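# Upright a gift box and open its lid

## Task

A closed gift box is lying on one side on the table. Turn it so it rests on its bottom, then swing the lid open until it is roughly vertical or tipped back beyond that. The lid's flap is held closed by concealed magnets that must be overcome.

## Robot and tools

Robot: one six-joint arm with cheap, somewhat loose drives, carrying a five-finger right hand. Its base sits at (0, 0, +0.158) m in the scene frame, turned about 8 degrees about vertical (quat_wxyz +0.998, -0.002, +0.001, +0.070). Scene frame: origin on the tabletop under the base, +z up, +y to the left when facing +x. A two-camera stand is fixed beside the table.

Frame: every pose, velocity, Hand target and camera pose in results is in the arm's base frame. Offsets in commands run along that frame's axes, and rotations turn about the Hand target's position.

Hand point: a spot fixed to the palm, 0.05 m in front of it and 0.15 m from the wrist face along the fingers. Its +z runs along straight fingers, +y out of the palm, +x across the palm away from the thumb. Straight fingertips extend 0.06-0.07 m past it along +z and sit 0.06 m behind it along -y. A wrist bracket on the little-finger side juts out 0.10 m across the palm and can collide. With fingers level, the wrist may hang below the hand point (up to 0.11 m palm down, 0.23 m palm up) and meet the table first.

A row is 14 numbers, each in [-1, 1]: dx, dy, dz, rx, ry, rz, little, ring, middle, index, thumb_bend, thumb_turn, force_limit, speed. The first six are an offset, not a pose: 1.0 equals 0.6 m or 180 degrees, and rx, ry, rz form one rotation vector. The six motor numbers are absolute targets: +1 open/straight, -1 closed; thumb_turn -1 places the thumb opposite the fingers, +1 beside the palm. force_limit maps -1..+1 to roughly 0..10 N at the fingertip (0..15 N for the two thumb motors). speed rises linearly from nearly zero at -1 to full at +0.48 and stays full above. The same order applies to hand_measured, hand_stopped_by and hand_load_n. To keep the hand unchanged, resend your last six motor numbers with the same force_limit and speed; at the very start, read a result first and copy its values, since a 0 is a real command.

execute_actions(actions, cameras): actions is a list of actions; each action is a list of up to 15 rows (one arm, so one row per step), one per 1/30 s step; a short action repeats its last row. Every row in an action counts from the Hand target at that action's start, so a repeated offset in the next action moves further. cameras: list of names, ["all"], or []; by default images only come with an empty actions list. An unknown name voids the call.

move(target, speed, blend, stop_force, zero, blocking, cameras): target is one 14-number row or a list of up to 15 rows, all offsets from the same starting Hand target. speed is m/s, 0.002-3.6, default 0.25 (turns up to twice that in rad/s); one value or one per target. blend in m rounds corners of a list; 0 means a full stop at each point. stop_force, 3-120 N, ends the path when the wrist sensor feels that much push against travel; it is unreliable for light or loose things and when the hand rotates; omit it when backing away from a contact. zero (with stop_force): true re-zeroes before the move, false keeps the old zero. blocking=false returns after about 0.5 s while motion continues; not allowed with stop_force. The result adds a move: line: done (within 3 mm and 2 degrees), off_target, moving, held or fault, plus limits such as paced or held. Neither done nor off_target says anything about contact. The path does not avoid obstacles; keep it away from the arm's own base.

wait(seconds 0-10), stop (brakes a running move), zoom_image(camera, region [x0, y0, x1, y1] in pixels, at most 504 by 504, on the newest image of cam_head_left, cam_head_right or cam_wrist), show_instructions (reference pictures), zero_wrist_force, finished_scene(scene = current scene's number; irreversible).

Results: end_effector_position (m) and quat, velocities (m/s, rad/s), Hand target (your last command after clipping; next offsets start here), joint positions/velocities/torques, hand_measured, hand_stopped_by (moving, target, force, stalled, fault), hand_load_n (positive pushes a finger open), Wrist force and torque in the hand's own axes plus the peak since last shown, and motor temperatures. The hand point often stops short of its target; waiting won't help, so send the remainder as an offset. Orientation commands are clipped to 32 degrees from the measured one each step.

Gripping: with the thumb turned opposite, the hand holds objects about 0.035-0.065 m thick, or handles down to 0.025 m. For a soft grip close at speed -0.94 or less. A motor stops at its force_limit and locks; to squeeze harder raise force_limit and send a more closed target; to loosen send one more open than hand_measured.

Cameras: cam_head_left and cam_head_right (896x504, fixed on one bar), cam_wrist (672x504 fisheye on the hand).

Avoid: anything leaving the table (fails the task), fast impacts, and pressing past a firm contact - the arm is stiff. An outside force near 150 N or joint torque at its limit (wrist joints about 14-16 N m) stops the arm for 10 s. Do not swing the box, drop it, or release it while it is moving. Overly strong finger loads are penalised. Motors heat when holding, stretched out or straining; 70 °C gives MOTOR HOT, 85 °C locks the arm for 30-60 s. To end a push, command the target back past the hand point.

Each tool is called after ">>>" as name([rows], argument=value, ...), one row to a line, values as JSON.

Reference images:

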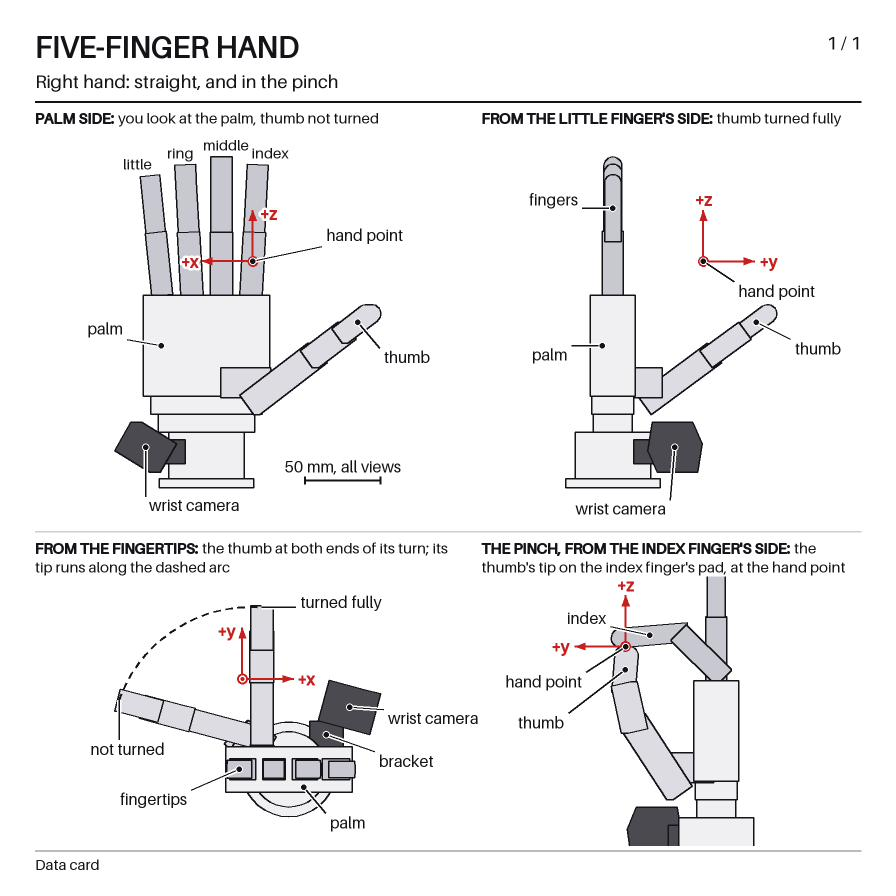

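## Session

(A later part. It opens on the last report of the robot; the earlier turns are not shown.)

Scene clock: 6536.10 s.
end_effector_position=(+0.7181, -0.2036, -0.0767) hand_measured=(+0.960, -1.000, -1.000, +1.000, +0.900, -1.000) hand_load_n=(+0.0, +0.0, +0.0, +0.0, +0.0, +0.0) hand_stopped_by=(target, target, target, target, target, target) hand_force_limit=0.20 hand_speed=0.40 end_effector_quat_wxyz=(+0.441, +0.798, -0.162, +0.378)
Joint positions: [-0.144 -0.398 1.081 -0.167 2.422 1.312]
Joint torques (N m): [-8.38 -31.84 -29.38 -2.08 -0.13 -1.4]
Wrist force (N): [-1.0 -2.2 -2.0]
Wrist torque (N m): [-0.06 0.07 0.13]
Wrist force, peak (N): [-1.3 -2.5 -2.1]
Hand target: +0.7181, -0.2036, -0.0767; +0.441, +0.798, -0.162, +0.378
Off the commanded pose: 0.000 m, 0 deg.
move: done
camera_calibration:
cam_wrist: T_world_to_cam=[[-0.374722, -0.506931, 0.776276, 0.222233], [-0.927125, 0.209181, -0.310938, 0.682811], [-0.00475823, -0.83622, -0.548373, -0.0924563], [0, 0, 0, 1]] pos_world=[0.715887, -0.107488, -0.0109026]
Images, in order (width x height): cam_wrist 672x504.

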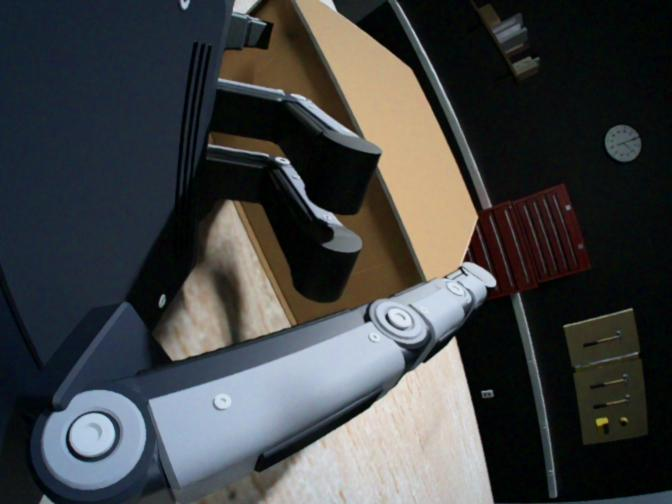

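>>> move(target=[0.0028, -0.0113, 0, 0, 0, 0, 0.96, -1, -1, 1, 0.9, -1, 0.2, 0.4], speed=0.005, stop_force=3, zero=false, cameras=["cam_wrist"])

>>> zoom_image(camera="cam_wrist", region=[200, 0, 450, 280])

Scene clock: 6548.53 s.
end_effector_position=(+0.7198, -0.2104, -0.0767) hand_measured=(+0.960, -1.000, -1.000, +1.000, +0.900, -1.000) hand_load_n=(+0.0, +0.0, +0.0, +0.0, +0.0, +0.0) hand_stopped_by=(target, target, target, target, target, target) hand_force_limit=0.20 hand_speed=0.40 end_effector_quat_wxyz=(+0.441, +0.798, -0.162, +0.378)
Joint positions: [-0.154 -0.396 1.077 -0.17 2.413 1.304]
Joint torques (N m): [-8.29 -31.81 -29.57 -2.3 -0.22 -1.37]
Wrist force (N): [-1.2 -2.4 -2.1]
Wrist torque (N m): [-0.08 0.13 0.11]
Wrist force, peak (N): [-1.3 -2.5 -2.4]
Hand target: +0.7198, -0.2104, -0.0767; +0.441, +0.798, -0.162, +0.378
Off the commanded pose: 0.000 m, 0 deg.
move: done
camera_calibration:
cam_wrist: T_world_to_cam=[[-0.374722, -0.506931, 0.776276, 0.219423], [-0.927125, 0.209181, -0.310938, 0.68581], [-0.00475823, -0.83622, -0.548373, -0.0981345], [0, 0, 0, 1]] pos_world=[0.717587, -0.114288, -0.0109026]
Images, in order (width x height): cam_wrist 672x504.

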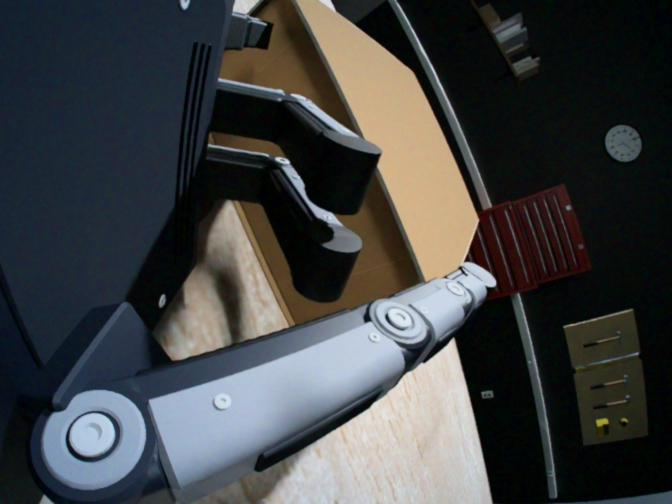

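Scaled by 1.800 from the camera's 672x504 image, which has a finer 960x720 frame.

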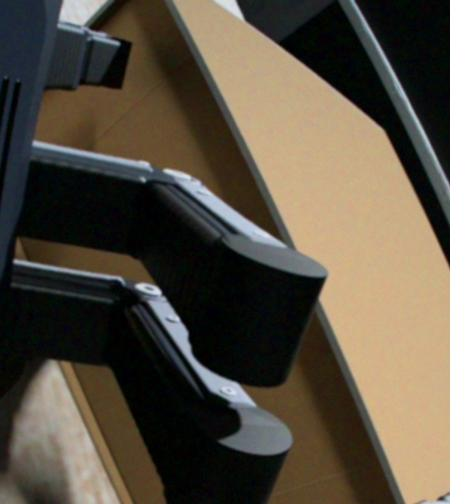

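>>> move(target=[0, 0, -0.0133, 0, 0, 0, 0.96, -1, -1, 1, 0.9, -1, 0.2, 0.4], speed=0.004, stop_force=4, cameras=["cam_wrist"])

>>> zoom_image(camera="cam_wrist", region=[200, 0, 450, 280])

Scene clock: 6560.90 s.
end_effector_position=(+0.7198, -0.2104, -0.0796) hand_measured=(+0.960, -1.000, -1.000, +1.000, +0.900, -1.000) hand_load_n=(+0.0, +0.0, +0.0, -2.0, +0.0, +0.0) hand_stopped_by=(target, target, target, target, target, target) hand_force_limit=0.20 hand_speed=0.40 end_effector_quat_wxyz=(+0.441, +0.798, -0.162, +0.378)
Joint positions: [-0.154 -0.392 1.076 -0.173 2.413 1.304]
Joint torques (N m): [-8.29 -66.21 -15.02 3.34 -0.15 -1.09]
Wrist force (N): [2.2 -0.2 -4.8]
Wrist torque (N m): [0.05 0.32 0.30]
Wrist force, peak (N): [2.0 -0.2 -5.3]
Hand target: +0.7198, -0.2104, -0.0794; +0.441, +0.798, -0.162, +0.378 (not the last commanded pose)
Off the commanded pose: 0.005 m, 0 deg.
move: contact
camera_calibration:
cam_wrist: T_world_to_cam=[[-0.374722, -0.506931, 0.776276, 0.221597], [-0.927125, 0.209181, -0.310938, 0.684939], [-0.00475823, -0.83622, -0.548373, -0.09967], [0, 0, 0, 1]] pos_world=[0.717587, -0.114288, -0.0137026]
Images, in order (width x height): cam_wrist 672x504.

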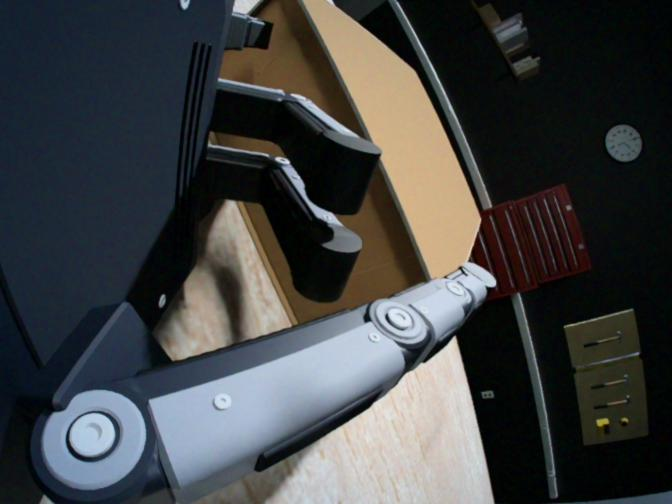

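Scaled by 1.800 from the camera's 672x504 image, which has a finer 960x720 frame.

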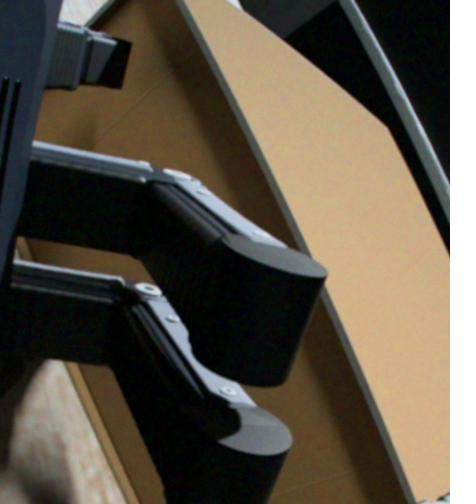

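>>> move(target=[-0.0097, -0.0023, -0.0078, 0.00672, -0.02695, 0, 0.96, -1, -1, 1, 0.9, -1, 0.2, 0.4], speed=0.01, cameras=["cam_wrist"])

>>> zoom_image(camera="cam_wrist", region=[200, 0, 450, 280])

Scene clock: 6594.73 s.
end_effector_position=(+0.7140, -0.2118, -0.0841) hand_measured=(+0.960, -1.000, -1.000, +1.000, +0.900, -1.000) hand_load_n=(+0.5, +0.0, +0.0, +0.0, +0.0, +0.0) hand_stopped_by=(target, target, target, target, target, target) hand_force_limit=0.20 hand_speed=0.40 end_effector_quat_wxyz=(+0.426, +0.786, -0.185, +0.409)
Joint positions: [-0.161 -0.421 1.15 -0.27 2.391 1.344]
Joint torques (N m): [-9.1 -78.36 2.55 -2.25 -0.23 1.47]
Wrist force (N): [-0.8 -2.8 -1.7]
Wrist torque (N m): [-0.12 0.11 0.05]
Wrist force, peak (N): [2.2 0.1 -5.2]
Hand target: +0.7140, -0.2118, -0.0841; +0.425, +0.786, -0.185, +0.409
Off the commanded pose: 0.000 m, 0 deg.
move: done
camera_calibration:
cam_wrist: T_world_to_cam=[[-0.438469, -0.522834, 0.73102, 0.260519], [-0.897751, 0.216509, -0.383625, 0.65285], [0.0422994, -0.824481, -0.564307, -0.135816], [0, 0, 0, 1]] pos_world=[0.70607, -0.117118, -0.016637]
Images, in order (width x height): cam_wrist 672x504.

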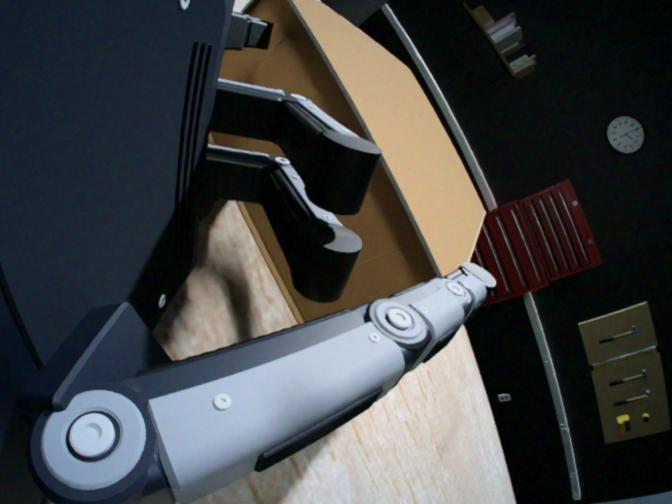

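Scaled by 1.800 from the camera's 672x504 image, which has a finer 960x720 frame.

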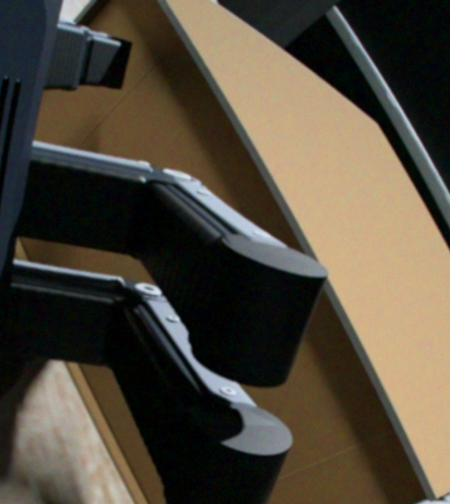

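>>> move(target=[0, 0, -0.0133, 0, 0, 0, 0.96, -1, -1, 1, 0.9, -1, 0.2, 0.4], speed=0.004, stop_force=5)

Scene clock: 6599.53 s.
end_effector_position=(+0.7140, -0.2118, -0.0854) hand_measured=(+0.960, -1.000, -1.000, +1.000, +0.900, -1.000) hand_load_n=(+0.0, +0.0, +0.0, -2.0, +0.0, +0.0) hand_stopped_by=(target, target, target, target, target, target) hand_force_limit=0.20 hand_speed=0.40 end_effector_quat_wxyz=(+0.425, +0.786, -0.185, +0.409)
Joint positions: [-0.161 -0.418 1.15 -0.272 2.391 1.344]
Joint torques (N m): [-7.92 -72 -2.73 3.38 -0.11 1.32]
Wrist force (N): [3.3 -0.2 -5.8]
Wrist torque (N m): [0.11 0.32 0.30]
Wrist force, peak (N): [3.2 -0.3 -6.0]
Hand target: +0.7140, -0.2118, -0.0853; +0.425, +0.786, -0.185, +0.409 (not the last commanded pose)
Off the commanded pose: 0.007 m, 0 deg.
move: contact

>>> move(target=[-0.0048, -0.0012, -0.0054, 0.00336, -0.01347, 0, 0.96, -1, -1, 1, 0.9, -1, 0.2, 0.4], speed=0.01, cameras=["cam_wrist"])

>>> zoom_image(camera="cam_wrist", region=[220, 0, 345, 140])

Scene clock: 6616.67 s.
end_effector_position=(+0.7111, -0.2125, -0.0885) hand_measured=(+0.960, -1.000, -1.000, +1.000, +0.900, -1.000) hand_load_n=(+0.0, +0.0, +0.0, -0.5, +0.0, +0.0) hand_stopped_by=(target, target, target, target, target, target) hand_force_limit=0.20 hand_speed=0.40 end_effector_quat_wxyz=(+0.417, +0.779, -0.196, +0.425)
Joint positions: [-0.165 -0.43 1.185 -0.32 2.38 1.365]
Joint torques (N m): [-8.76 -70.17 1.72 -1.1 0.2 1.59]
Wrist force (N): [4.5 -1.4 -2.7]
Wrist torque (N m): [-0.05 0.56 0.37]
Wrist force, peak (N): [3.0 -0.1 -5.8]
Hand target: +0.7111, -0.2125, -0.0885; +0.417, +0.779, -0.196, +0.425
Off the commanded pose: 0.000 m, 0 deg.
move: done
camera_calibration:
cam_wrist: T_world_to_cam=[[-0.468927, -0.530416, 0.706234, 0.279977], [-0.880742, 0.220758, -0.418998, 0.634395], [0.0663368, -0.818489, -0.570679, -0.155148], [0, 0, 0, 1]] pos_world=[0.700319, -0.11853, -0.0204582]
Images, in order (width x height): cam_wrist 672x504.

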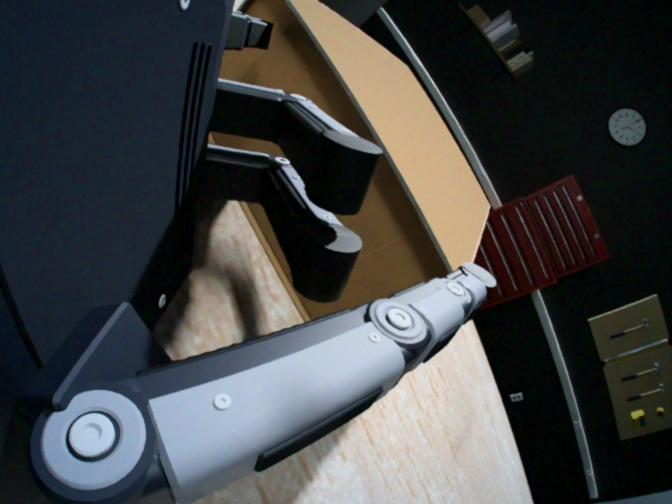

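Scaled by 3.600 from the camera's 672x504 image, which has a finer 960x720 frame.

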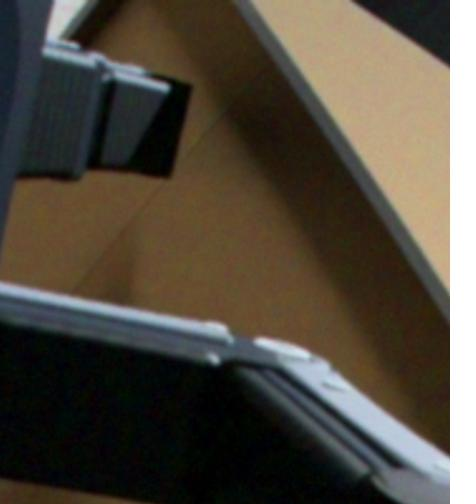

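>>> move([
  [0, 0, 0.0033, 0, 0, 0, 0.96, -1, -1, 1, 0.9, -1, 0.2, 0.4],
  [-0.0242, 0.097, 0.0033, 0, 0, 0, 0.96, -1, -1, 1, 0.9, -1, 0.2, 0.4],
  [0.0095, 0.0985, 0.0508, -0.048, 0.0876, -0.0024, 0.75, -1, -1, 1, 0.9, -1, 0.2, 0.4],
], speed=[0.02, 0.06, 0.08], cameras=["cam_wrist"])

>>> zoom_image(camera="cam_wrist", region=[200, 0, 450, 280])

Scene clock: 6811.30 s.
end_effector_position=(+0.7168, -0.1534, -0.0581) hand_measured=(+0.750, -1.000, -1.000, +1.000, +0.900, -1.000) hand_load_n=(+0.0, +0.0, +0.0, +0.0, +0.0, +0.0) hand_stopped_by=(target, target, target, target, target, target) hand_force_limit=0.20 hand_speed=0.40 end_effector_quat_wxyz=(+0.499, +0.796, -0.107, +0.326)
Joint positions: [-0.056 -0.35 0.99 -0.078 2.568 1.199]
Joint torques (N m): [6.7 -32.51 -28.74 3.71 2.43 -1.21]
Wrist force (N): [-1.2 -2.0 -0.9]
Wrist torque (N m): [-0.18 0.09 0.10]
Wrist force, peak (N): [4.9 -1.7 -2.9]
Hand target: +0.7168, -0.1534, -0.0581; +0.499, +0.796, -0.107, +0.326
Off the commanded pose: 0.000 m, 0 deg.
move: done
camera_calibration:
cam_wrist: T_world_to_cam=[[-0.252879, -0.407335, 0.877571, 0.166446], [-0.964173, 0.181233, -0.193713, 0.705951], [-0.0801381, -0.895116, -0.438572, 0.0111335], [0, 0, 0, 1]] pos_world=[0.723642, -0.050176, -0.0044335]
Images, in order (width x height): cam_wrist 672x504.

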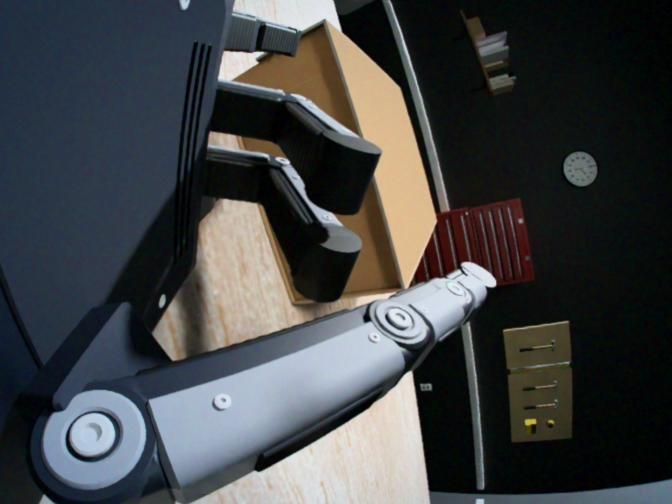

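Scaled by 1.800 from the camera's 672x504 image, which has a finer 960x720 frame.

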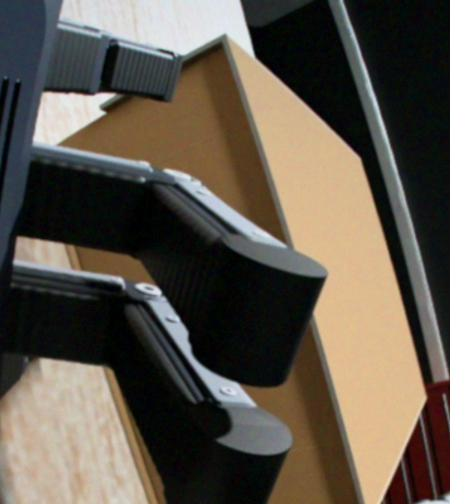

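>>> move(target=[0, 0, -0.05, 0, 0, 0, 0.75, -1, -1, 1, 0.9, -1, 0.2, 0.4], speed=0.007, stop_force=3)

Scene clock: 6819.07 s.
end_effector_position=(+0.7168, -0.1534, -0.0742) hand_measured=(+0.750, -1.000, -1.000, +1.000, +0.900, -1.000) hand_load_n=(+0.0, +0.0, +0.0, -2.0, +0.0, +0.0) hand_stopped_by=(target, target, target, target, target, target) hand_force_limit=0.20 hand_speed=0.40 end_effector_quat_wxyz=(+0.499, +0.796, -0.107, +0.326)
Joint positions: [-0.056 -0.323 0.979 -0.094 2.568 1.199]
Joint torques (N m): [3.12 -78.25 0.34 3.61 1.33 0.05]
Wrist force (N): [0.1 0.2 -2.2]
Wrist torque (N m): [-0.12 0.18 0.18]
Wrist force, peak (N): [1.2 1.1 -3.1]
Hand target: +0.7168, -0.1534, -0.0742; +0.499, +0.796, -0.107, +0.326 (not the last commanded pose)
Off the commanded pose: 0.014 m, 0 deg.
move: contact

>>> move([
  [-0.004, -0.001, 0.0038, 0, 0, 0, 0.82, -1, -1, 1, 0.9, -1, 0.2, 0.4],
  [0.0137, -0.0722, 0.0038, 0, 0, 0, 0.82, -1, -1, 1, 0.9, -1, 0.2, 0.4],
], speed=0.05, cameras=["cam_wrist"])

>>> zoom_image(camera="cam_wrist", region=[210, 0, 350, 157])

Scene clock: 6843.93 s.
end_effector_position=(+0.7250, -0.1966, -0.0719) hand_measured=(+0.820, -1.000, -1.000, +1.000, +0.900, -1.000) hand_load_n=(+0.0, +0.0, +0.0, +0.0, +0.0, +0.5) hand_stopped_by=(target, target, target, target, target, target) hand_force_limit=0.20 hand_speed=0.40 end_effector_quat_wxyz=(+0.499, +0.796, -0.107, +0.326)
Joint positions: [-0.119 -0.333 0.986 -0.139 2.513 1.141]
Joint torques (N m): [-5.27 -32.85 -29.03 -2.15 -0.89 -1.42]
Wrist force (N): [-1.1 -1.8 -0.9]
Wrist torque (N m): [-0.16 0.07 0.11]
Wrist force, peak (N): [-0.7 -2.7 -2.1]
Hand target: +0.7250, -0.1967, -0.0719; +0.499, +0.796, -0.107, +0.326
Off the commanded pose: 0.000 m, 0 deg.
move: done
camera_calibration:
cam_wrist: T_world_to_cam=[[-0.252964, -0.407318, 0.877554, 0.163097], [-0.964151, 0.181269, -0.19379, 0.718999], [-0.0801389, -0.895117, -0.43857, -0.0329301], [0, 0, 0, 1]] pos_world=[0.731842, -0.0933759, -0.0182337]
Images, in order (width x height): cam_wrist 672x504.

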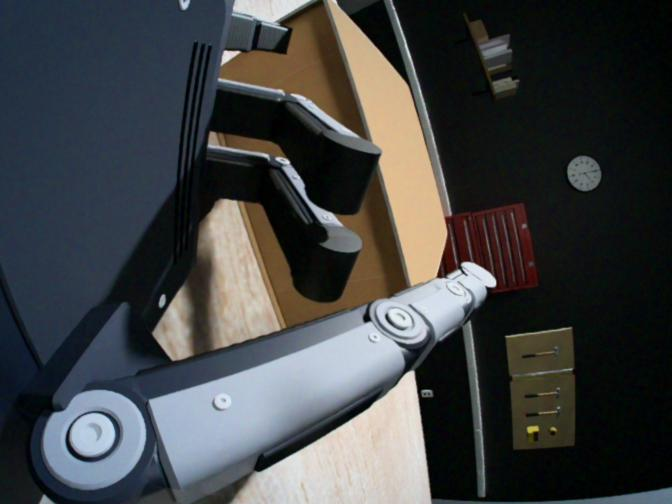

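Scaled by 3.210 from the camera's 672x504 image, which has a finer 960x720 frame.

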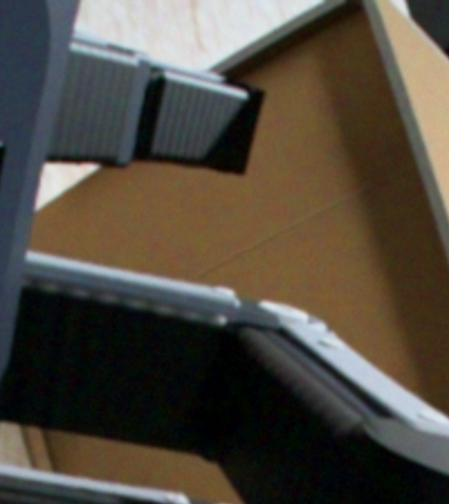

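>>> move(target=[0.0044, -0.0178, 0, 0, 0, 0, 0.82, -1, -1, 1, 0.9, -1, 0.2, 0.4], speed=0.006, cameras=["cam_wrist"])

>>> zoom_image(camera="cam_wrist", region=[210, 0, 350, 157])

Scene clock: 6861.47 s.
end_effector_position=(+0.7276, -0.2073, -0.0719) hand_measured=(+0.820, -1.000, -1.000, +1.000, +0.900, -1.000) hand_load_n=(+0.0, +0.0, +0.0, +0.0, +0.0, +0.0) hand_stopped_by=(target, target, target, target, target, target) hand_force_limit=0.20 hand_speed=0.40 end_effector_quat_wxyz=(+0.499, +0.796, -0.107, +0.326)
Joint positions: [-0.135 -0.331 0.981 -0.146 2.5 1.129]
Joint torques (N m): [-8.66 -33.3 -29.68 -2.02 -0.6 -1.22]
Wrist force (N): [-0.9 -2.2 -2.0]
Wrist torque (N m): [-0.07 0.08 0.13]
Wrist force, peak (N): [-1.1 -2.4 -2.3]
Hand target: +0.7277, -0.2074, -0.0719; +0.499, +0.796, -0.107, +0.326
Off the commanded pose: 0.000 m, 0 deg.
move: done
camera_calibration:
cam_wrist: T_world_to_cam=[[-0.252879, -0.407335, 0.877571, 0.15942], [-0.964173, 0.181233, -0.193713, 0.72344], [-0.0801381, -0.895116, -0.438572, -0.0423439], [0, 0, 0, 1]] pos_world=[0.734442, -0.104076, -0.0183335]
Images, in order (width x height): cam_wrist 672x504.

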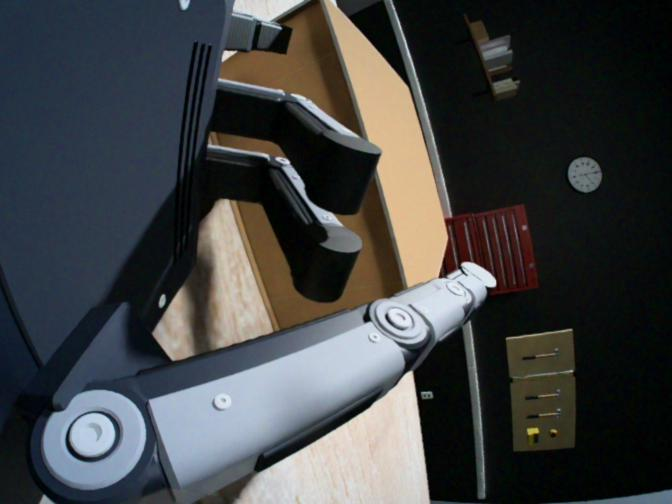

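Scaled by 3.210 from the camera's 672x504 image, which has a finer 960x720 frame.

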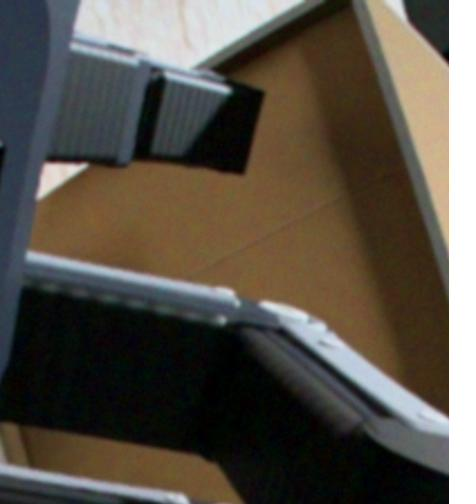

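>>> move(target=[0, 0, 0.04, 0, 0, 0, 0.82, -1, -1, 1, 0.9, -1, 0.2, 0.4], speed=0.005, stop_force=3, cameras=["cam_wrist"])

>>> zoom_image(camera="cam_wrist", region=[210, 0, 350, 157])

Scene clock: 6875.03 s.
end_effector_position=(+0.7277, -0.2074, -0.0479) hand_measured=(+0.820, -1.000, -1.000, +1.000, +0.900, -1.000) hand_load_n=(+0.0, +0.0, +0.0, +0.0, +0.0, +0.0) hand_stopped_by=(target, target, target, target, target, target) hand_force_limit=0.20 hand_speed=0.40 end_effector_quat_wxyz=(+0.499, +0.796, -0.107, +0.326)
Joint positions: [-0.135 -0.371 0.996 -0.121 2.5 1.128]
Joint torques (N m): [4.73 -81.19 -1.11 3.26 1.08 -1.11]
Wrist force (N): [-1.2 -2.3 -1.1]
Wrist torque (N m): [-0.12 0.04 0.12]
Wrist force, peak (N): [-1.6 -2.9 -1.9]
Hand target: +0.7277, -0.2074, -0.0479; +0.499, +0.796, -0.107, +0.326
Off the commanded pose: 0.000 m, 0 deg.
move: done
camera_calibration:
cam_wrist: T_world_to_cam=[[-0.252879, -0.407335, 0.877571, 0.138343], [-0.964173, 0.181233, -0.193713, 0.728203], [-0.0801381, -0.895116, -0.438572, -0.0318997], [0, 0, 0, 1]] pos_world=[0.734542, -0.104176, 0.0056665]
Images, in order (width x height): cam_wrist 672x504.

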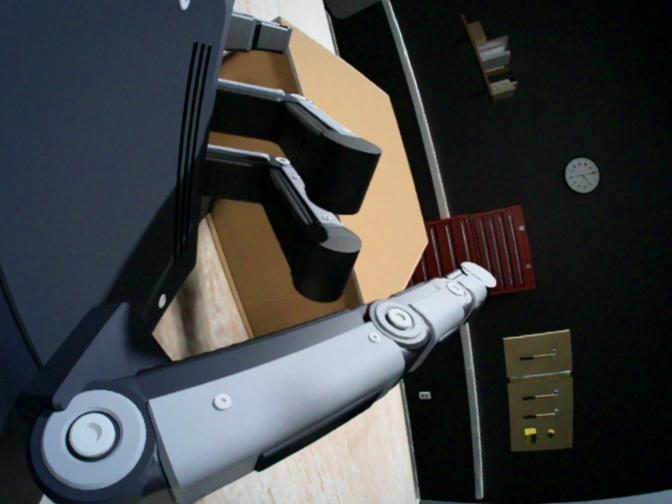

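Scaled by 3.210 from the camera's 672x504 image, which has a finer 960x720 frame.

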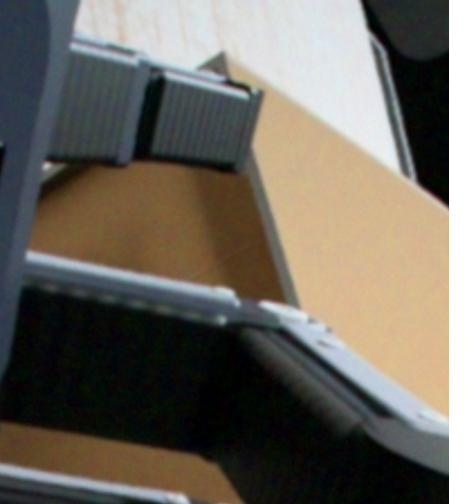

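>>> move([
  [-0.006, 0.0243, 0, 0, 0, 0, 0.82, -1, -1, 1, 0.9, -1, 0.2, 0.4],
  [0.0022, 0.0263, -0.04, 0, 0, -0.0444, 0.82, -1, -1, 1, 0.9, -1, 0.2, 0.4],
], speed=0.04, cameras=["cam_wrist"])

>>> zoom_image(camera="cam_wrist", region=[210, 0, 350, 157])

Scene clock: 6896.03 s.
end_effector_position=(+0.7290, -0.1916, -0.0719) hand_measured=(+0.820, -1.000, -1.000, +1.000, +0.900, -1.000) hand_load_n=(+0.0, +0.0, +0.0, -0.5, +0.0, +0.0) hand_stopped_by=(target, target, target, target, target, target) hand_force_limit=0.20 hand_speed=0.40 end_effector_quat_wxyz=(+0.521, +0.786, -0.162, +0.291)
Joint positions: [-0.099 -0.178 0.663 0.169 2.646 1.306]
Joint torques (N m): [5.52 -34.56 -31.19 4.03 2.45 1.66]
Wrist force (N): [-0.8 -1.3 -2.4]
Wrist torque (N m): [-0.09 0.15 0.03]
Wrist force, peak (N): [-0.8 -1.6 -2.9]
Hand target: +0.7290, -0.1916, -0.0719; +0.521, +0.786, -0.162, +0.291
Off the commanded pose: 0.000 m, 0 deg.
move: done
camera_calibration:
cam_wrist: T_world_to_cam=[[-0.307036, -0.368177, 0.877596, 0.213104], [-0.929692, 0.31319, -0.193869, 0.722042], [-0.203476, -0.875418, -0.438452, 0.0654655], [0, 0, 0, 1]] pos_world=[0.750027, -0.0903669, -0.0183336]
Images, in order (width x height): cam_wrist 672x504.

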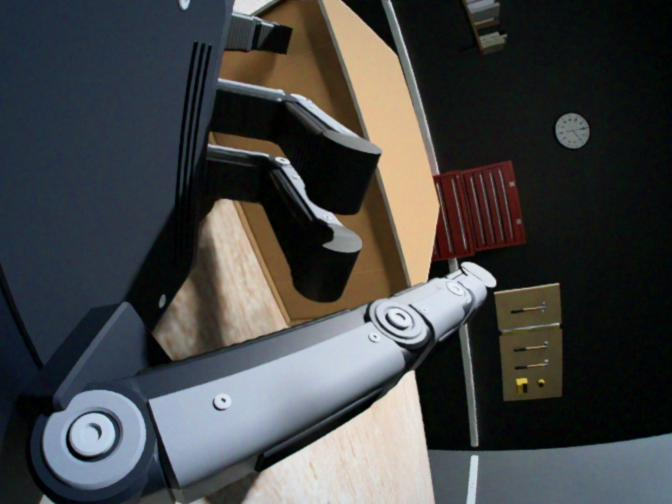

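Scaled by 3.210 from the camera's 672x504 image, which has a finer 960x720 frame.

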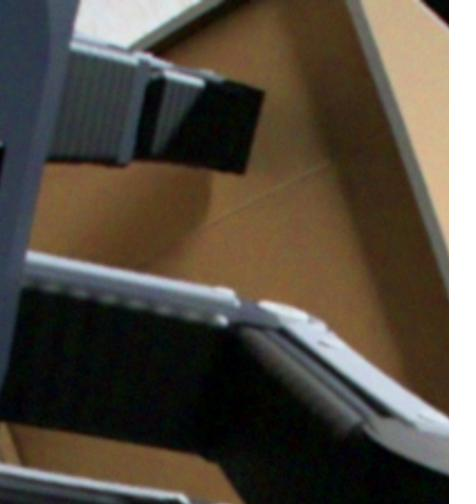

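>>> move(target=[0, 0, 0.03, 0, 0, 0, 0.82, -1, -1, 1, 0.9, -1, 0.2, 0.4], speed=0.005, stop_force=3, cameras=["cam_wrist"])

>>> zoom_image(camera="cam_wrist", region=[210, 0, 350, 157])

Scene clock: 6909.03 s.
end_effector_position=(+0.7290, -0.1916, -0.0539) hand_measured=(+0.820, -1.000, -1.000, +1.000, +0.900, -1.000) hand_load_n=(+1.0, +0.0, +0.0, +0.0, +0.0, +0.0) hand_stopped_by=(target, target, target, target, target, target) hand_force_limit=0.20 hand_speed=0.40 end_effector_quat_wxyz=(+0.521, +0.786, -0.162, +0.291)
Joint positions: [-0.099 -0.209 0.679 0.184 2.647 1.306]
Joint torques (N m): [5.92 -85.28 -1.78 4.12 2.65 1.45]
Wrist force (N): [-1.5 -3.1 -1.4]
Wrist torque (N m): [-0.17 0.10 -0.08]
Wrist force, peak (N): [-1.5 -3.4 -1.1]
Hand target: +0.7290, -0.1916, -0.0539; +0.521, +0.786, -0.162, +0.291
Off the commanded pose: 0.000 m, 0 deg.
move: done
camera_calibration:
cam_wrist: T_world_to_cam=[[-0.307058, -0.3682, 0.877579, 0.197352], [-0.929619, 0.313485, -0.19374, 0.725597], [-0.203773, -0.875303, -0.438544, 0.073611], [0, 0, 0, 1]] pos_world=[0.750127, -0.0903665, -0.000333515]
Images, in order (width x height): cam_wrist 672x504.

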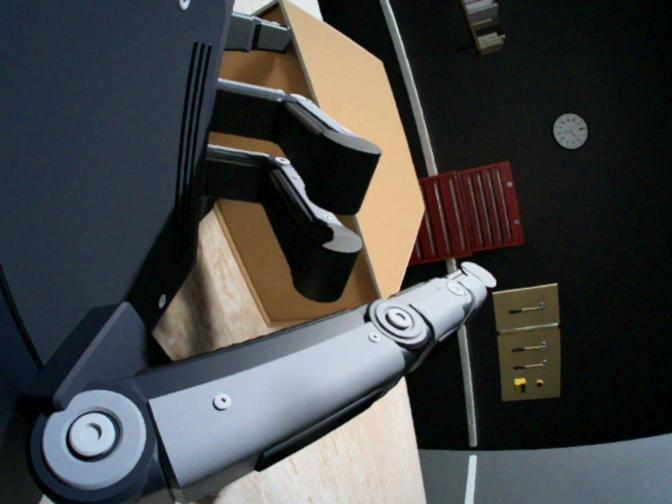

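Scaled by 3.210 from the camera's 672x504 image, which has a finer 960x720 frame.

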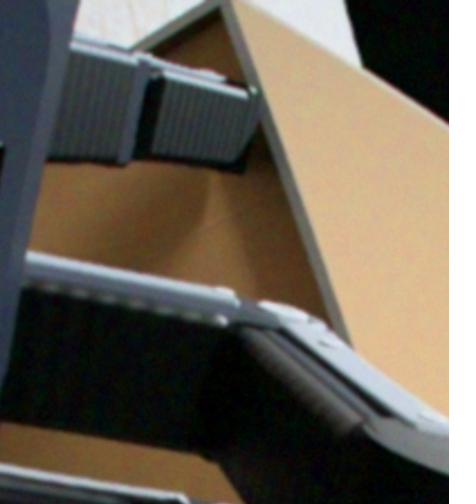

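>>> move([
  [0, 0, -0.0083, 0, 0, 0, 0.82, -1, -1, 1, 0.9, -1, 0.2, 0.4],
  [-0.006, 0.0243, -0.0083, 0, 0, 0, 0.82, -1, -1, 1, 0.9, -1, 0.2, 0.4],
  [0.0127, 0.029, -0.0293, 0, 0, 0, 0.6, -1, -1, 1, 0.9, -1, 0.2, 0.4],
  [0.0178, 0.008, -0.0293, 0, 0, 0, 0.6, -1, -1, 1, 0.9, -1, 0.2, 0.4],
], speed=[0.02, 0.05, 0.05, 0.02], cameras=["cam_wrist"])

>>> zoom_image(camera="cam_wrist", region=[210, 0, 350, 157])

Scene clock: 6947.40 s.
end_effector_position=(+0.7396, -0.1867, -0.0715) hand_measured=(+0.600, -1.000, -1.000, +1.000, +0.900, -1.000) hand_load_n=(+0.0, +0.0, +0.0, +0.0, -0.5, +0.0) hand_stopped_by=(target, target, target, target, target, target) hand_force_limit=0.20 hand_speed=0.40 end_effector_quat_wxyz=(+0.521, +0.786, -0.162, +0.291)
Joint positions: [-0.091 -0.134 0.565 0.232 2.653 1.317]
Joint torques (N m): [-4.9 -85.93 -27.21 -1.89 0.12 -1.4]
Wrist force (N): [-1.5 -2.1 -1.1]
Wrist torque (N m): [-0.21 0.15 0.04]
Wrist force, peak (N): [-1.7 -3.2 -1.2]
Hand target: +0.7397, -0.1868, -0.0715; +0.521, +0.786, -0.162, +0.291
Off the commanded pose: 0.000 m, 0 deg.
move: done
camera_calibration:
cam_wrist: T_world_to_cam=[[-0.307173, -0.368159, 0.877555, 0.217891], [-0.929581, 0.313531, -0.193849, 0.73059], [-0.203774, -0.875304, -0.438542, 0.0724068], [0, 0, 0, 1]] pos_world=[0.760827, -0.0854663, -0.0178337]
Images, in order (width x height): cam_wrist 672x504.

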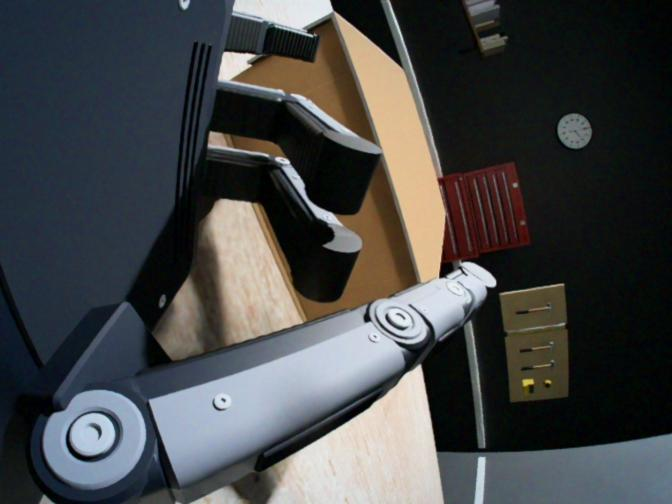

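Scaled by 3.210 from the camera's 672x504 image, which has a finer 960x720 frame.

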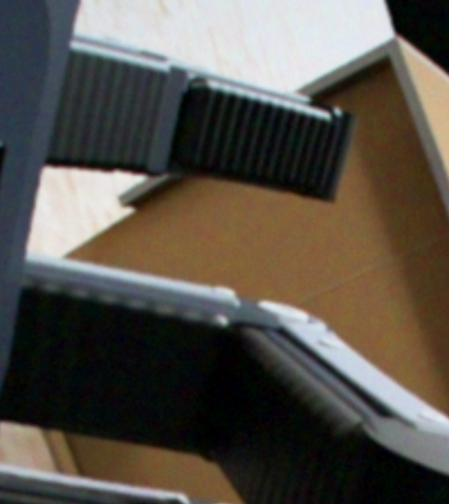

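>>> move(target=[0.0036, -0.0146, 0, 0, 0, 0, 0.6, -1, -1, 1, 0.9, -1, 0.2, 0.4], speed=0.005, cameras=["cam_wrist"])

>>> zoom_image(camera="cam_wrist", region=[210, 0, 350, 157])

Scene clock: 6959.90 s.
end_effector_position=(+0.7418, -0.1955, -0.0714) hand_measured=(+0.600, -1.000, -1.000, +1.000, +0.900, -1.000) hand_load_n=(+0.5, +0.0, +0.0, +0.0, +0.0, +0.0) hand_stopped_by=(target, target, target, target, target, target) hand_force_limit=0.20 hand_speed=0.40 end_effector_quat_wxyz=(+0.521, +0.786, -0.162, +0.291)
Joint positions: [-0.103 -0.134 0.563 0.221 2.644 1.302]
Joint torques (N m): [-7.81 -81.16 -32.67 -1.57 -0.05 -1.19]
Wrist force (N): [-1.3 -2.2 -0.8]
Wrist torque (N m): [-0.23 0.10 0.08]
Wrist force, peak (N): [-1.5 -2.3 -1.2]
Hand target: +0.7418, -0.1956, -0.0715; +0.521, +0.786, -0.162, +0.291
Off the commanded pose: 0.000 m, 0 deg.
move: done
camera_calibration:
cam_wrist: T_world_to_cam=[[-0.307139, -0.368171, 0.877562, 0.215305], [-0.929592, 0.313517, -0.193816, 0.735277], [-0.203773, -0.875304, -0.438542, 0.0652193], [0, 0, 0, 1]] pos_world=[0.762927, -0.0941664, -0.0178337]
Images, in order (width x height): cam_wrist 672x504.

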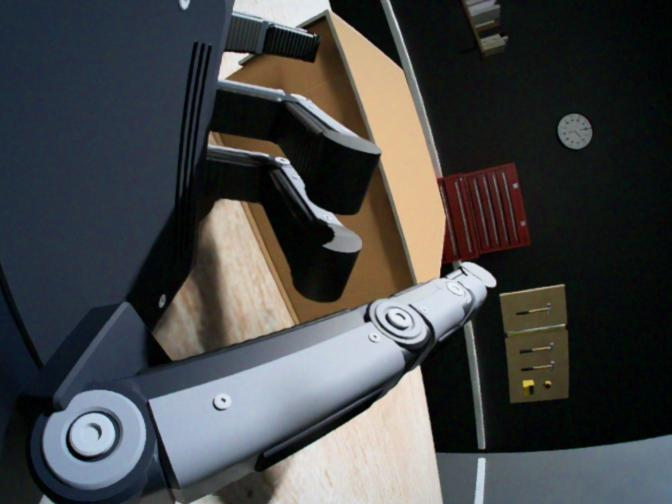

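Scaled by 3.210 from the camera's 672x504 image, which has a finer 960x720 frame.

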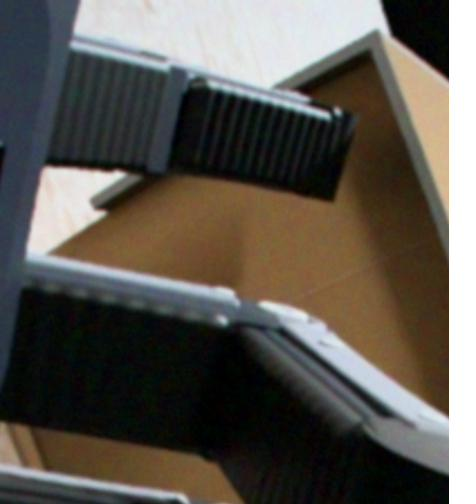

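>>> move(target=[0.0036, -0.0146, 0, 0, 0, 0, 0.6, -1, -1, 1, 0.9, -1, 0.2, 0.4], speed=0.004, stop_force=3, cameras=["cam_wrist"])

>>> zoom_image(camera="cam_wrist", region=[210, 0, 350, 157])

Scene clock: 6967.50 s.
end_effector_position=(+0.7440, -0.2043, -0.0715) hand_measured=(+0.600, -1.000, -1.000, +1.000, +0.900, -1.000) hand_load_n=(+0.0, +0.0, +0.0, +0.0, +0.0, +0.5) hand_stopped_by=(target, target, target, target, target, target) hand_force_limit=0.20 hand_speed=0.40 end_effector_quat_wxyz=(+0.521, +0.786, -0.162, +0.291)
Joint positions: [-0.115 -0.133 0.56 0.211 2.634 1.287]
Joint torques (N m): [-8.79 -35.25 -31.27 -1.87 -0.23 -1.39]
Wrist force (N): [-1.2 -2.3 -2.1]
Wrist torque (N m): [-0.12 0.16 0.09]
Wrist force, peak (N): [-1.1 -2.6 -2.4]
Hand target: +0.7440, -0.2043, -0.0715; +0.521, +0.786, -0.162, +0.291
Off the commanded pose: 0.000 m, 0 deg.
move: done
camera_calibration:
cam_wrist: T_world_to_cam=[[-0.307058, -0.3682, 0.877579, 0.212727], [-0.929619, 0.313485, -0.19374, 0.740112], [-0.203773, -0.875303, -0.438544, 0.0578329], [0, 0, 0, 1]] pos_world=[0.765127, -0.103066, -0.0179335]
Images, in order (width x height): cam_wrist 672x504.

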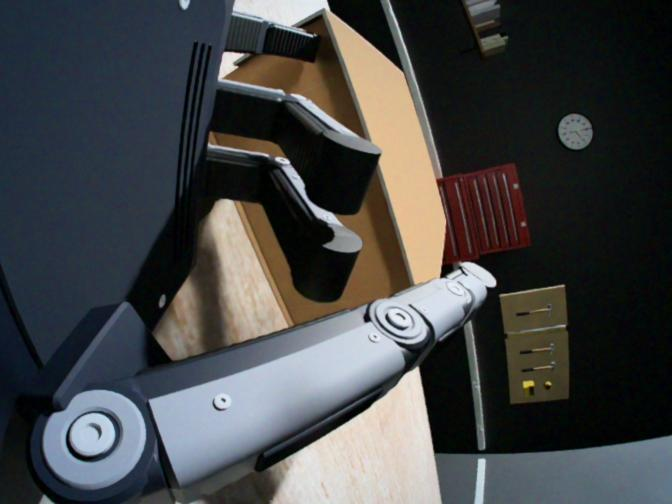

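Scaled by 3.210 from the camera's 672x504 image, which has a finer 960x720 frame.

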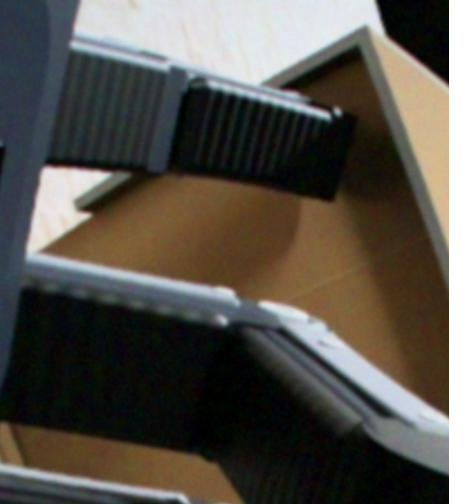

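>>> move(target=[0, 0, -0.012, 0, 0, 0, 0.6, -1, -1, 1, 0.9, -1, 0.2, 0.4], speed=0.004, stop_force=4)

Scene clock: 6973.17 s.
end_effector_position=(+0.7440, -0.2043, -0.0728) hand_measured=(+0.600, -1.000, -1.000, +1.000, +0.900, -1.000) hand_load_n=(+0.0, +0.0, +0.0, -2.5, +0.0, +0.0) hand_stopped_by=(target, target, target, target, target, target) hand_force_limit=0.20 hand_speed=0.40 end_effector_quat_wxyz=(+0.521, +0.786, -0.162, +0.291)
Joint positions: [-0.115 -0.131 0.558 0.21 2.634 1.287]
Joint torques (N m): [-8.07 -72.39 -7.57 1.91 0.06 -1.07]
Wrist force (N): [1.7 0.7 -4.3]
Wrist torque (N m): [-0.03 0.33 0.28]
Wrist force, peak (N): [1.2 0.2 -4.8]
Hand target: +0.7440, -0.2043, -0.0727; +0.521, +0.786, -0.162, +0.291 (not the last commanded pose)
Off the commanded pose: 0.006 m, 0 deg.
move: contact

>>> move(target=[0, 0, -0.0008, 0, 0, 0, 0.46, -1, -1, 1, 0.9, -1, -0.4, -0.85], speed=0.004, cameras=["cam_wrist"])

>>> zoom_image(camera="cam_wrist", region=[210, 0, 350, 157])

Scene clock: 6980.50 s.
end_effector_position=(+0.7440, -0.2043, -0.0731) hand_measured=(+0.460, -1.000, -1.000, +1.000, +0.900, -1.000) hand_load_n=(+0.0, +0.0, +0.0, -3.5, +0.0, +0.0) hand_stopped_by=(target, target, target, target, target, target) hand_force_limit=-0.40 hand_speed=-0.85 end_effector_quat_wxyz=(+0.521, +0.786, -0.162, +0.291)
Joint positions: [-0.115 -0.13 0.558 0.21 2.634 1.287]
Joint torques (N m): [-8.03 -34.58 -30.48 -1.6 0.52 -0.41]
Wrist force (N): [2.4 1.6 -5.1]
Wrist torque (N m): [0.07 0.29 0.32]
Wrist force, peak (N): [2.4 1.6 -5.1]
Hand target: +0.7440, -0.2043, -0.0732; +0.521, +0.786, -0.162, +0.291
Off the commanded pose: 0.000 m, 0 deg.
move: done
camera_calibration:
cam_wrist: T_world_to_cam=[[-0.307146, -0.368198, 0.877549, 0.214111], [-0.929611, 0.313437, -0.193858, 0.739808], [-0.203678, -0.875322, -0.438552, 0.0571004], [0, 0, 0, 1]] pos_world=[0.765127, -0.103067, -0.0194338]
Images, in order (width x height): cam_wrist 672x504.

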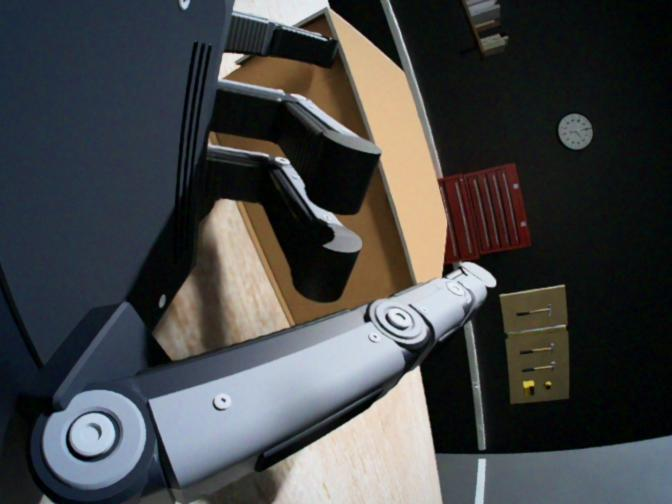

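Scaled by 3.210 from the camera's 672x504 image, which has a finer 960x720 frame.

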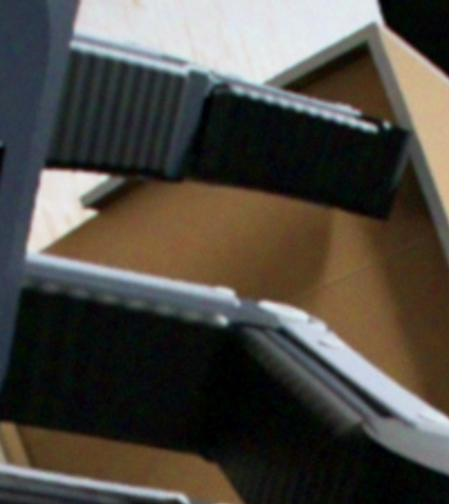

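>>> move(target=[0, 0, 0, 0, 0, 0, 0.4, -1, -1, 1, 0.9, -1, -0.4, -0.85], speed=0.004, cameras=["cam_wrist"])

>>> zoom_image(camera="cam_wrist", region=[270, 0, 370, 112])

Scene clock: 6985.10 s.
end_effector_position=(+0.7440, -0.2043, -0.0732) hand_measured=(+0.400, -1.000, -1.000, +1.000, +0.900, -1.000) hand_load_n=(+0.5, +0.0, +0.0, -4.0, +0.0, +0.0) hand_stopped_by=(target, target, target, target, target, target) hand_force_limit=-0.40 hand_speed=-0.85 end_effector_quat_wxyz=(+0.521, +0.786, -0.162, +0.291)
Joint positions: [-0.115 -0.13 0.558 0.21 2.634 1.287]
Joint torques (N m): [-8.01 -32.64 -28.37 -1.42 0.36 -0.6]
Wrist force (N): [2.8 1.7 -5.3]
Wrist torque (N m): [0.03 0.33 0.34]
Wrist force, peak (N): [2.9 1.8 -5.5]
Hand target: +0.7440, -0.2043, -0.0732; +0.521, +0.786, -0.162, +0.291
Off the commanded pose: 0.000 m, 0 deg.
move: done
camera_calibration:
cam_wrist: T_world_to_cam=[[-0.307139, -0.368171, 0.877562, 0.214196], [-0.929592, 0.313517, -0.193816, 0.739783], [-0.203773, -0.875304, -0.438542, 0.0571318], [0, 0, 0, 1]] pos_world=[0.765127, -0.103066, -0.0195337]
Images, in order (width x height): cam_wrist 672x504.

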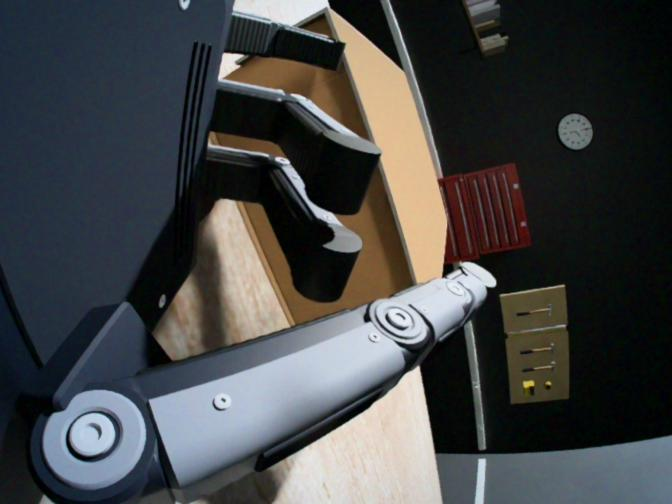

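Scaled by 4.500 from the camera's 672x504 image, which has a finer 960x720 frame.

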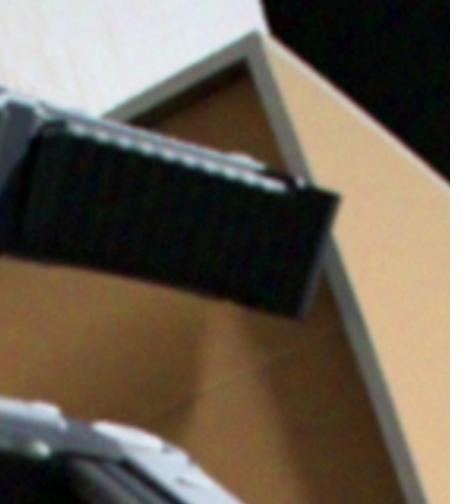

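>>> execute_actions(actions=[], cameras=["cam_head_left"])

>>> zoom_image(camera="cam_head_left", region=[410, 200, 520, 300])

Scene clock: 7057.83 s.
end_effector_position=(+0.7440, -0.2043, -0.0732) hand_measured=(+0.400, -1.000, -1.000, +1.000, +0.900, -1.000) hand_load_n=(+0.0, +0.0, +0.0, -4.0, +0.0, +0.0) hand_stopped_by=(target, target, target, target, target, target) hand_force_limit=-0.40 hand_speed=-0.85 end_effector_quat_wxyz=(+0.521, +0.786, -0.162, +0.291)
Joint positions: [-0.115 -0.13 0.558 0.21 2.634 1.287]
Joint velocities: within noise
Joint torques (N m): [-8.22 -32.21 -28.82 -0.15 0.35 -0.4]
Motor temperatures (°C): [26 28 26 37 36 33]
Wrist force (N): [2.7 1.7 -5.3]
Wrist torque (N m): [0.04 0.34 0.33]
Wrist force, peak (N): [2.8 1.9 -5.6]
Hand target: +0.7440, -0.2043, -0.0732; +0.521, +0.786, -0.162, +0.291
Off the commanded pose: 0.000 m, 0 deg.
Images, in order (width x height): cam_head_left 896x504.

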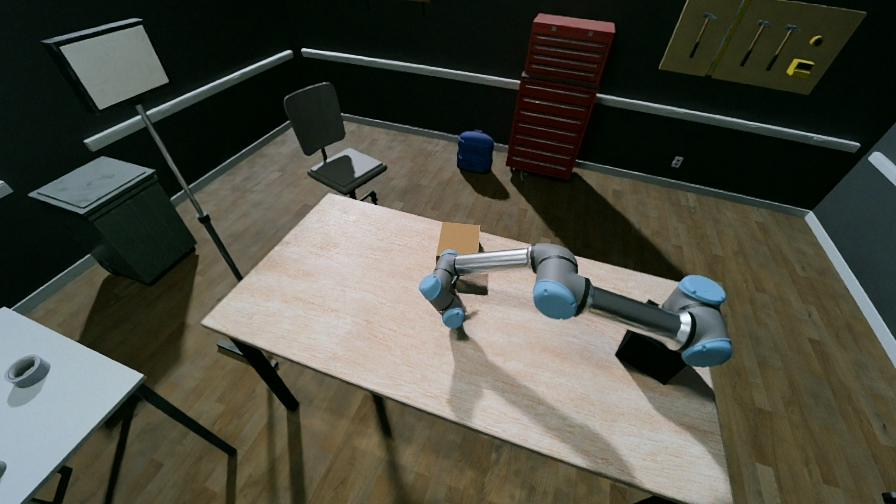

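Scaled by 4.582 from the camera's 896x504 image, which has a finer 1280x720 frame.

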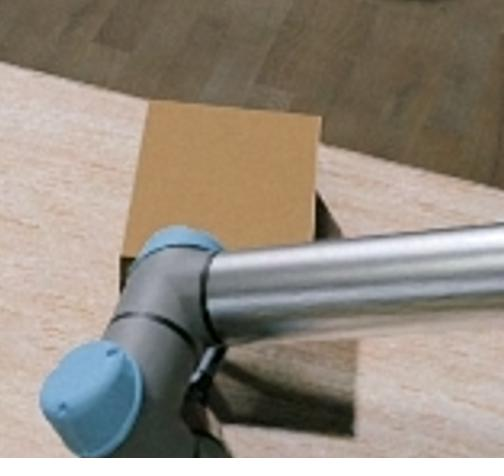

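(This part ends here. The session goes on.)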